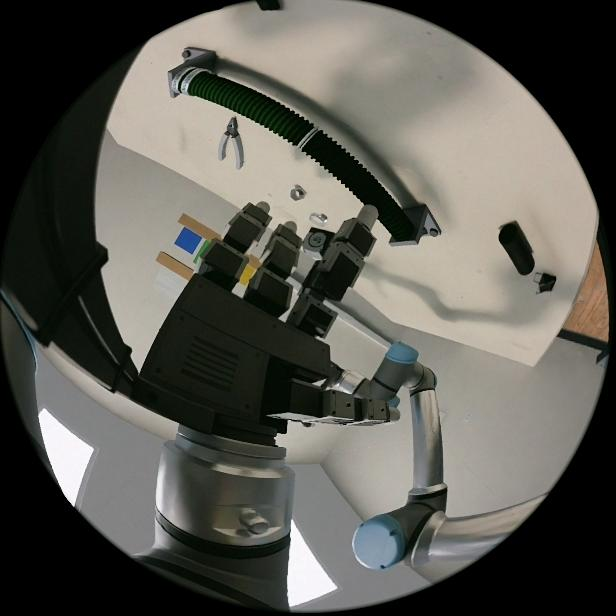

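Call:
{"name": "move", "arguments": {"target": [[0,0,0,0,0,0,-0.754,0,-0.576,-0.696,-0.754,0,-0.576,-0.696,-0.754,0,-0.576,-0.696,-0.714,-0.678,-0.226,-0.168,0.4,-0.6,0,-0.00943,-0.00943,0,0,0,-0.137,0,-0.576,-0.696,-0.754,0,-0.576,-0.696,-0.754,0,-0.576,-0.696,-0.714,-0.678,-0.226,-0.168,0.4,-0.6],[0,0,0,0,0,0,-0.754,0,-0.576,-0.696,-0.754,0,-0.576,-0.696,-0.754,0,-0.576,-0.696,-0.714,-0.678,-0.226,-0.168,0.4,-0.6,0.09167,-0.00943,-0.00943,0,0,0,-0.137,0,-0.576,-0.696,-0.754,0,-0.576,-0.696,-0.754,0,-0.576,-0.696,-0.714,-0.678,-0.226,-0.168,0.4,-0.6],[0,0,0,0,0,0,-0.754,0,-0.576,-0.696,-0.754,0,-0.576,-0.696,-0.754,0,-0.576,-0.696,-0.714,-0.678,-0.226,-0.168,0.4,-0.6,0.09167,0,0,0,0,0,-0.137,0,-0.576,-0.696,-0.754,0,-0.576,-0.696,-0.754,0,-0.576,-0.696,-0.714,-0.678,-0.226,-0.168,0.4,-0.6]], "speed": [0.04,0.08,0.015]}}

Call:
{"name": "move", "arguments": {"target": [[0,0,0,0,0,0,-0.754,0,-0.576,-0.696,-0.754,0,-0.576,-0.696,-0.754,0,-0.576,-0.696,-0.714,-0.678,-0.226,-0.168,0.4,-0.6,0,-0.00943,-0.00943,0,0,0,-0.137,0,-0.576,-0.696,-0.754,0,-0.576,-0.696,-0.754,0,-0.576,-0.696,-0.714,-0.678,-0.226,-0.168,0.4,-0.6],[0,0,0,0,0,0,-0.754,0,-0.576,-0.696,-0.754,0,-0.576,-0.696,-0.754,0,-0.576,-0.696,-0.714,-0.678,-0.226,-0.168,0.4,-0.6,0.00833,-0.00943,-0.00943,0,0,0,-0.137,0,-0.576,-0.696,-0.754,0,-0.576,-0.696,-0.754,0,-0.576,-0.696,-0.714,-0.678,-0.226,-0.168,0.4,-0.6],[0,0,0,0,0,0,-0.754,0,-0.576,-0.696,-0.754,0,-0.576,-0.696,-0.754,0,-0.576,-0.696,-0.714,-0.678,-0.226,-0.168,0.4,-0.6,0.00833,0,0,0,0,0,-0.137,0,-0.576,-0.696,-0.754,0,-0.576,-0.696,-0.754,0,-0.576,-0.696,-0.714,-0.678,-0.226,-0.168,0.4,-0.6]], "speed": [0.04,0.05,0.015]}}

Call:
{"name": "move", "arguments": {"target": [[0,0,0,0,0,0,-0.754,0,-0.576,-0.696,-0.754,0,-0.576,-0.696,-0.754,0,-0.576,-0.696,-0.714,-0.678,-0.226,-0.168,0.4,-0.6,0,-0.00943,-0.00943,0,0,0,-0.137,0,-0.576,-0.696,-0.754,0,-0.576,-0.696,-0.754,0,-0.576,-0.696,-0.714,-0.678,-0.226,-0.168,0.4,-0.6],[0,0,0,0,0,0,-0.754,0,-0.576,-0.696,-0.754,0,-0.576,-0.696,-0.754,0,-0.576,-0.696,-0.714,-0.678,-0.226,-0.168,0.4,-0.6,0.00833,-0.00943,-0.00943,0,0,0,-0.137,0,-0.576,-0.696,-0.754,0,-0.576,-0.696,-0.754,0,-0.576,-0.696,-0.714,-0.678,-0.226,-0.168,0.4,-0.6],[0,0,0,0,0,0,-0.754,0,-0.576,-0.696,-0.754,0,-0.576,-0.696,-0.754,0,-0.576,-0.696,-0.714,-0.678,-0.226,-0.168,0.4,-0.6,0.00833,0,0,0,0,0,-0.137,0,-0.576,-0.696,-0.754,0,-0.576,-0.696,-0.754,0,-0.576,-0.696,-0.714,-0.678,-0.226,-0.168,0.4,-0.6]], "speed": [0.04,0.05,0.015]}}

Call:
{"name": "move", "arguments": {"target": [[0,0,0,0,0,0,-0.754,0,-0.576,-0.696,-0.754,0,-0.576,-0.696,-0.754,0,-0.576,-0.696,-0.714,-0.678,-0.226,-0.168,0.4,-0.6,0,-0.00943,-0.00943,0,0,0,-0.137,0,-0.576,-0.696,-0.754,0,-0.576,-0.696,-0.754,0,-0.576,-0.696,-0.714,-0.678,-0.226,-0.168,0.4,-0.6],[0,0,0,0,0,0,-0.754,0,-0.576,-0.696,-0.754,0,-0.576,-0.696,-0.754,0,-0.576,-0.696,-0.714,-0.678,-0.226,-0.168,0.4,-0.6,0.00833,-0.00943,-0.00943,0,0,0,-0.137,0,-0.576,-0.696,-0.754,0,-0.576,-0.696,-0.754,0,-0.576,-0.696,-0.714,-0.678,-0.226,-0.168,0.4,-0.6],[0,0,0,0,0,0,-0.754,0,-0.576,-0.696,-0.754,0,-0.576,-0.696,-0.754,0,-0.576,-0.696,-0.714,-0.678,-0.226,-0.168,0.4,-0.6,0.00833,0,0,0,0,0,-0.137,0,-0.576,-0.696,-0.754,0,-0.576,-0.696,-0.754,0,-0.576,-0.696,-0.714,-0.678,-0.226,-0.168,0.4,-0.6]], "speed": [0.04,0.05,0.015], "cameras": ["cam_right_wrist"]}}

Call:
{"name": "zoom_image", "arguments": {"camera": "cam_right_wrist", "region": [280, 80, 440, 240]}}

Scene clock: 933.57 s.
left_arm: end_effector_position=(+0.7627, +0.3333, +0.3819) hand_goal=(-0.754, +0.000, -0.576, -0.696, -0.754, +0.000, -0.576, -0.696, -0.754, +0.000, -0.576, -0.696, -0.714, -0.678, -0.226, -0.168) hand_measured=(-0.7691, -0.0007, -0.5770, -0.6958, -0.7716, -0.0007, -0.5770, -0.6958, -0.7716, -0.0007, -0.5770, -0.6958, -0.7293, -0.6777, -0.2262, -0.1681) hand_current_ma=(+8, +6, -4, +7, -3, +3, +1, +9, +4, -2, +1, -9, -8, -5, +3, +1) hand_state=(goal, goal, goal, goal, goal, goal, goal, goal, goal, goal, goal, goal, goal, goal, goal, goal) hand_current_limit=0.40 hand_speed=-0.60 end_effector_quat_wxyz=(+0.550, +0.649, +0.303, +0.428) | right_arm: end_effector_position=(+0.4100, +0.0319, +0.1356) hand_goal=(-0.138, +0.000, -0.576, -0.696, -0.754, +0.000, -0.576, -0.696, -0.754, +0.000, -0.576, -0.696, -0.714, -0.678, -0.226, -0.168) hand_measured=(-0.1276, +0.0052, -0.5744, -0.6958, -0.7354, -0.0021, -0.5705, -0.6881, -0.7330, -0.0007, -0.5705, -0.6881, -0.6991, -0.6767, -0.2203, -0.1681) hand_current_ma=(-6, -3, +6, -7, -2, +7, +6, +5, -6, +3, +8, +0, -2, +3, -6, +6) hand_state=(goal, goal, goal, goal, goal, goal, goal, goal, blocked, goal, goal, goal, goal, goal, goal, goal) hand_current_limit=0.40 hand_speed=-0.60 end_effector_quat_wxyz=(-0.271, +0.653, -0.653, +0.271)
Joint positions: left_arm=[3.343 -2.386 -1.529 0.739 0.925 0.245] | right_arm=[0.666 -1.312 2.173 -3.104 -2.014 3.635]
Joint torques (N m): left_arm=[-3.78 45.54 17.87 1.31 0.03 0.71] | right_arm=[8.35 -25.19 -1.07 1.89 -1.5 1.9]
Wrist force (N): left_arm=[0.1 0.2 0.0] | right_arm=[0.2 -11.9 -13.1]
Wrist torque (N m): left_arm=[0.01 -0.02 0.01] | right_arm=[0.83 -0.11 0.25]
Wrist force, peak (N): left_arm=[0.0 0.4 0.0] | right_arm=[-0.4 -15.8 -16.8]
Hand target: left_arm +0.7627, +0.3333, +0.3819; +0.550, +0.649, +0.303, +0.428 | right_arm +0.4100, +0.0319, +0.1357; -0.271, +0.653, -0.653, +0.271
Off the commanded pose: left_arm 0.000 m, 0 deg | right_arm 0.000 m, 0 deg.
move: done

Scene clock: 935.00 s.
left_arm: end_effector_position=(+0.7627, +0.3333, +0.3819) hand_goal=(-0.754, +0.000, -0.576, -0.696, -0.754, +0.000, -0.576, -0.696, -0.754, +0.000, -0.576, -0.696, -0.714, -0.678, -0.226, -0.168) hand_measured=(-0.7703, -0.0007, -0.5770, -0.6958, -0.7716, -0.0007, -0.5770, -0.6958, -0.7716, -0.0007, -0.5770, -0.6958, -0.7293, -0.6777, -0.2262, -0.1681) hand_current_ma=(+5, +7, -3, +5, -2, +5, +0, +10, -2, -3, -1, -3, -7, -12, +7, -5) hand_state=(goal, goal, goal, goal, goal, goal, goal, goal, goal, goal, goal, goal, goal, goal, goal, goal) hand_current_limit=0.40 hand_speed=-0.60 end_effector_quat_wxyz=(+0.550, +0.649, +0.303, +0.428) | right_arm: end_effector_position=(+0.4100, +0.0269, +0.1357) hand_goal=(-0.138, +0.000, -0.576, -0.696, -0.754, +0.000, -0.576, -0.696, -0.754, +0.000, -0.576, -0.696, -0.714, -0.678, -0.226, -0.168) hand_measured=(-0.1276, +0.0037, -0.5705, -0.6932, -0.7366, -0.0036, -0.5705, -0.6881, -0.7330, -0.0036, -0.5705, -0.6894, -0.6991, -0.6767, -0.2212, -0.1681) hand_current_ma=(-9, -3, +6, -9, -1, +8, +12, +4, -5, +5, +8, -3, +3, +0, -6, +3) hand_state=(goal, goal, goal, goal, goal, goal, goal, goal, blocked, goal, goal, goal, goal, goal, goal, goal) hand_current_limit=0.40 hand_speed=-0.60 end_effector_quat_wxyz=(-0.271, +0.653, -0.653, +0.271)
Joint positions: left_arm=[3.343 -2.386 -1.529 0.739 0.925 0.245] | right_arm=[0.657 -1.319 2.184 -3.112 -2.008 3.627]
Joint torques (N m): left_arm=[-3.69 45.79 18.04 1.26 -0.01 0.53] | right_arm=[9.68 -21.85 3.56 3.37 -1.6 1.34]
Wrist force (N): left_arm=[0.0 -0.1 0.0] | right_arm=[-0.7 -15.9 -16.1]
Wrist torque (N m): left_arm=[-0.03 0.00 0.00] | right_arm=[0.96 -0.14 0.32]
Wrist force, peak (N): left_arm=[0.1 0.2 -0.4] | right_arm=[-0.5 -16.3 -17.1]
Hand target: left_arm +0.7627, +0.3333, +0.3819; +0.550, +0.649, +0.303, +0.428 | right_arm +0.4100, +0.0269, +0.1357; -0.271, +0.653, -0.653, +0.271
Off the commanded pose: left_arm 0.000 m, 0 deg | right_arm 0.000 m, 0 deg.
move: done

Scene clock: 936.43 s.
left_arm: end_effector_position=(+0.7627, +0.3333, +0.3819) hand_goal=(-0.754, +0.000, -0.576, -0.696, -0.754, +0.000, -0.576, -0.696, -0.754, +0.000, -0.576, -0.696, -0.714, -0.678, -0.226, -0.168) hand_measured=(-0.7703, -0.0007, -0.5770, -0.6958, -0.7716, -0.0007, -0.5770, -0.6958, -0.7716, -0.0007, -0.5770, -0.6958, -0.7293, -0.6777, -0.2252, -0.1672) hand_current_ma=(+9, +5, -9, +8, -1, +2, +3, +7, +1, -2, +2, -3, -5, -10, +6, -6) hand_state=(goal, goal, goal, goal, goal, goal, goal, goal, goal, goal, goal, goal, goal, goal, goal, goal) hand_current_limit=0.40 hand_speed=-0.60 end_effector_quat_wxyz=(+0.550, +0.649, +0.303, +0.428) | right_arm: end_effector_position=(+0.4101, +0.0219, +0.1357) hand_goal=(-0.138, +0.000, -0.576, -0.696, -0.754, +0.000, -0.576, -0.696, -0.754, +0.000, -0.576, -0.696, -0.714, -0.678, -0.226, -0.168) hand_measured=(-0.1276, +0.0008, -0.5705, -0.6932, -0.7354, -0.0051, -0.5705, -0.6881, -0.7318, -0.0036, -0.5718, -0.6881, -0.6991, -0.6767, -0.2212, -0.1681) hand_current_ma=(-8, -2, +6, -4, -4, +3, +6, +2, -7, +4, +2, +1, +1, +3, -5, +6) hand_state=(goal, goal, goal, goal, goal, goal, goal, goal, blocked, goal, goal, goal, goal, goal, goal, goal) hand_current_limit=0.40 hand_speed=-0.60 end_effector_quat_wxyz=(-0.271, +0.653, -0.653, +0.271)
Joint positions: left_arm=[3.343 -2.386 -1.529 0.739 0.925 0.245] | right_arm=[0.648 -1.325 2.194 -3.119 -2.002 3.619]
Joint torques (N m): left_arm=[-3.81 45.52 18 1.2 -0.06 0.66] | right_arm=[8.11 -15.53 8.68 5.32 -0.7 0.82]
Wrist force (N): left_arm=[0.0 -0.2 0.0] | right_arm=[-0.6 -22.7 -21.9]
Wrist torque (N m): left_arm=[-0.04 0.00 0.01] | right_arm=[1.18 -0.22 0.42]
Wrist force, peak (N): left_arm=[-0.2 0.3 0.0] | right_arm=[-0.9 -22.8 -22.6]
Hand target: left_arm +0.7627, +0.3333, +0.3819; +0.550, +0.649, +0.303, +0.428 | right_arm +0.4100, +0.0219, +0.1357; -0.271, +0.653, -0.653, +0.271
Off the commanded pose: left_arm 0.000 m, 0 deg | right_arm 0.000 m, 0 deg.
move: done

Scene clock: 937.87 s.
left_arm: end_effector_position=(+0.7627, +0.3333, +0.3819) hand_goal=(-0.754, +0.000, -0.576, -0.696, -0.754, +0.000, -0.576, -0.696, -0.754, +0.000, -0.576, -0.696, -0.714, -0.678, -0.226, -0.168) hand_measured=(-0.7691, -0.0007, -0.5770, -0.6958, -0.7716, -0.0007, -0.5770, -0.6958, -0.7716, -0.0007, -0.5770, -0.6958, -0.7293, -0.6777, -0.2262, -0.1672) hand_current_ma=(+12, +6, -7, +7, -4, +4, -5, +16, -1, -5, +5, -4, -8, -9, +6, -5) hand_state=(goal, goal, goal, goal, goal, goal, goal, goal, goal, goal, goal, goal, goal, goal, goal, goal) hand_current_limit=0.40 hand_speed=-0.60 end_effector_quat_wxyz=(+0.550, +0.649, +0.303, +0.428) | right_arm: end_effector_position=(+0.4101, +0.0169, +0.1357) hand_goal=(-0.138, +0.000, -0.576, -0.696, -0.754, +0.000, -0.576, -0.696, -0.754, +0.000, -0.576, -0.696, -0.714, -0.678, -0.226, -0.168) hand_measured=(-0.1276, +0.0008, -0.5705, -0.6920, -0.7354, -0.0095, -0.5693, -0.6894, -0.7318, -0.0051, -0.5718, -0.6894, -0.6991, -0.6777, -0.2212, -0.1681) hand_current_ma=(-6, +0, +3, -3, -1, +5, +6, +5, -4, +3, +7, -1, +3, +0, -6, +2) hand_state=(goal, goal, goal, goal, goal, goal, goal, goal, blocked, goal, goal, goal, goal, goal, goal, goal) hand_current_limit=0.40 hand_speed=-0.60 end_effector_quat_wxyz=(-0.271, +0.653, -0.653, +0.271) end_effector_velocity=(+0.000, +0.000, +0.000) end_effector_angular_velocity=(-0.002, +0.002, +0.000)
Joint positions: left_arm=[3.343 -2.386 -1.529 0.739 0.925 0.245] | right_arm=[0.639 -1.332 2.205 -3.126 -1.996 3.611]
Joint velocities: left_arm=[within noise] | right_arm=[-0.001 -0.001 -0.001 0.005 0 0]
Joint torques (N m): left_arm=[-3.81 45.73 18.03 1.22 -0.07 0.69] | right_arm=[8.86 -15.43 8.17 5.04 -0.87 0.93]
Wrist force (N): left_arm=[0.1 0.1 -0.1] | right_arm=[-1.0 -22.6 -22.1]
Wrist torque (N m): left_arm=[0.01 -0.01 0.01] | right_arm=[1.19 -0.17 0.39]
Wrist force, peak (N): left_arm=[-0.1 0.4 0.1] | right_arm=[-0.8 -22.7 -22.9]
Hand target: left_arm +0.7627, +0.3333, +0.3819; +0.550, +0.649, +0.303, +0.428 | right_arm +0.4100, +0.0169, +0.1357; -0.271, +0.653, -0.653, +0.271
Off the commanded pose: left_arm 0.000 m, 0 deg | right_arm 0.000 m, 0 deg.
move: done

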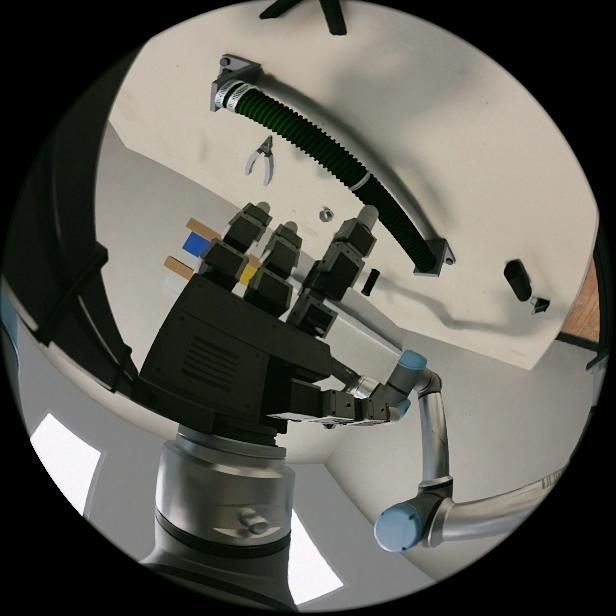

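Scaled by 3.150 from the camera's image (finer frame: 880x880).

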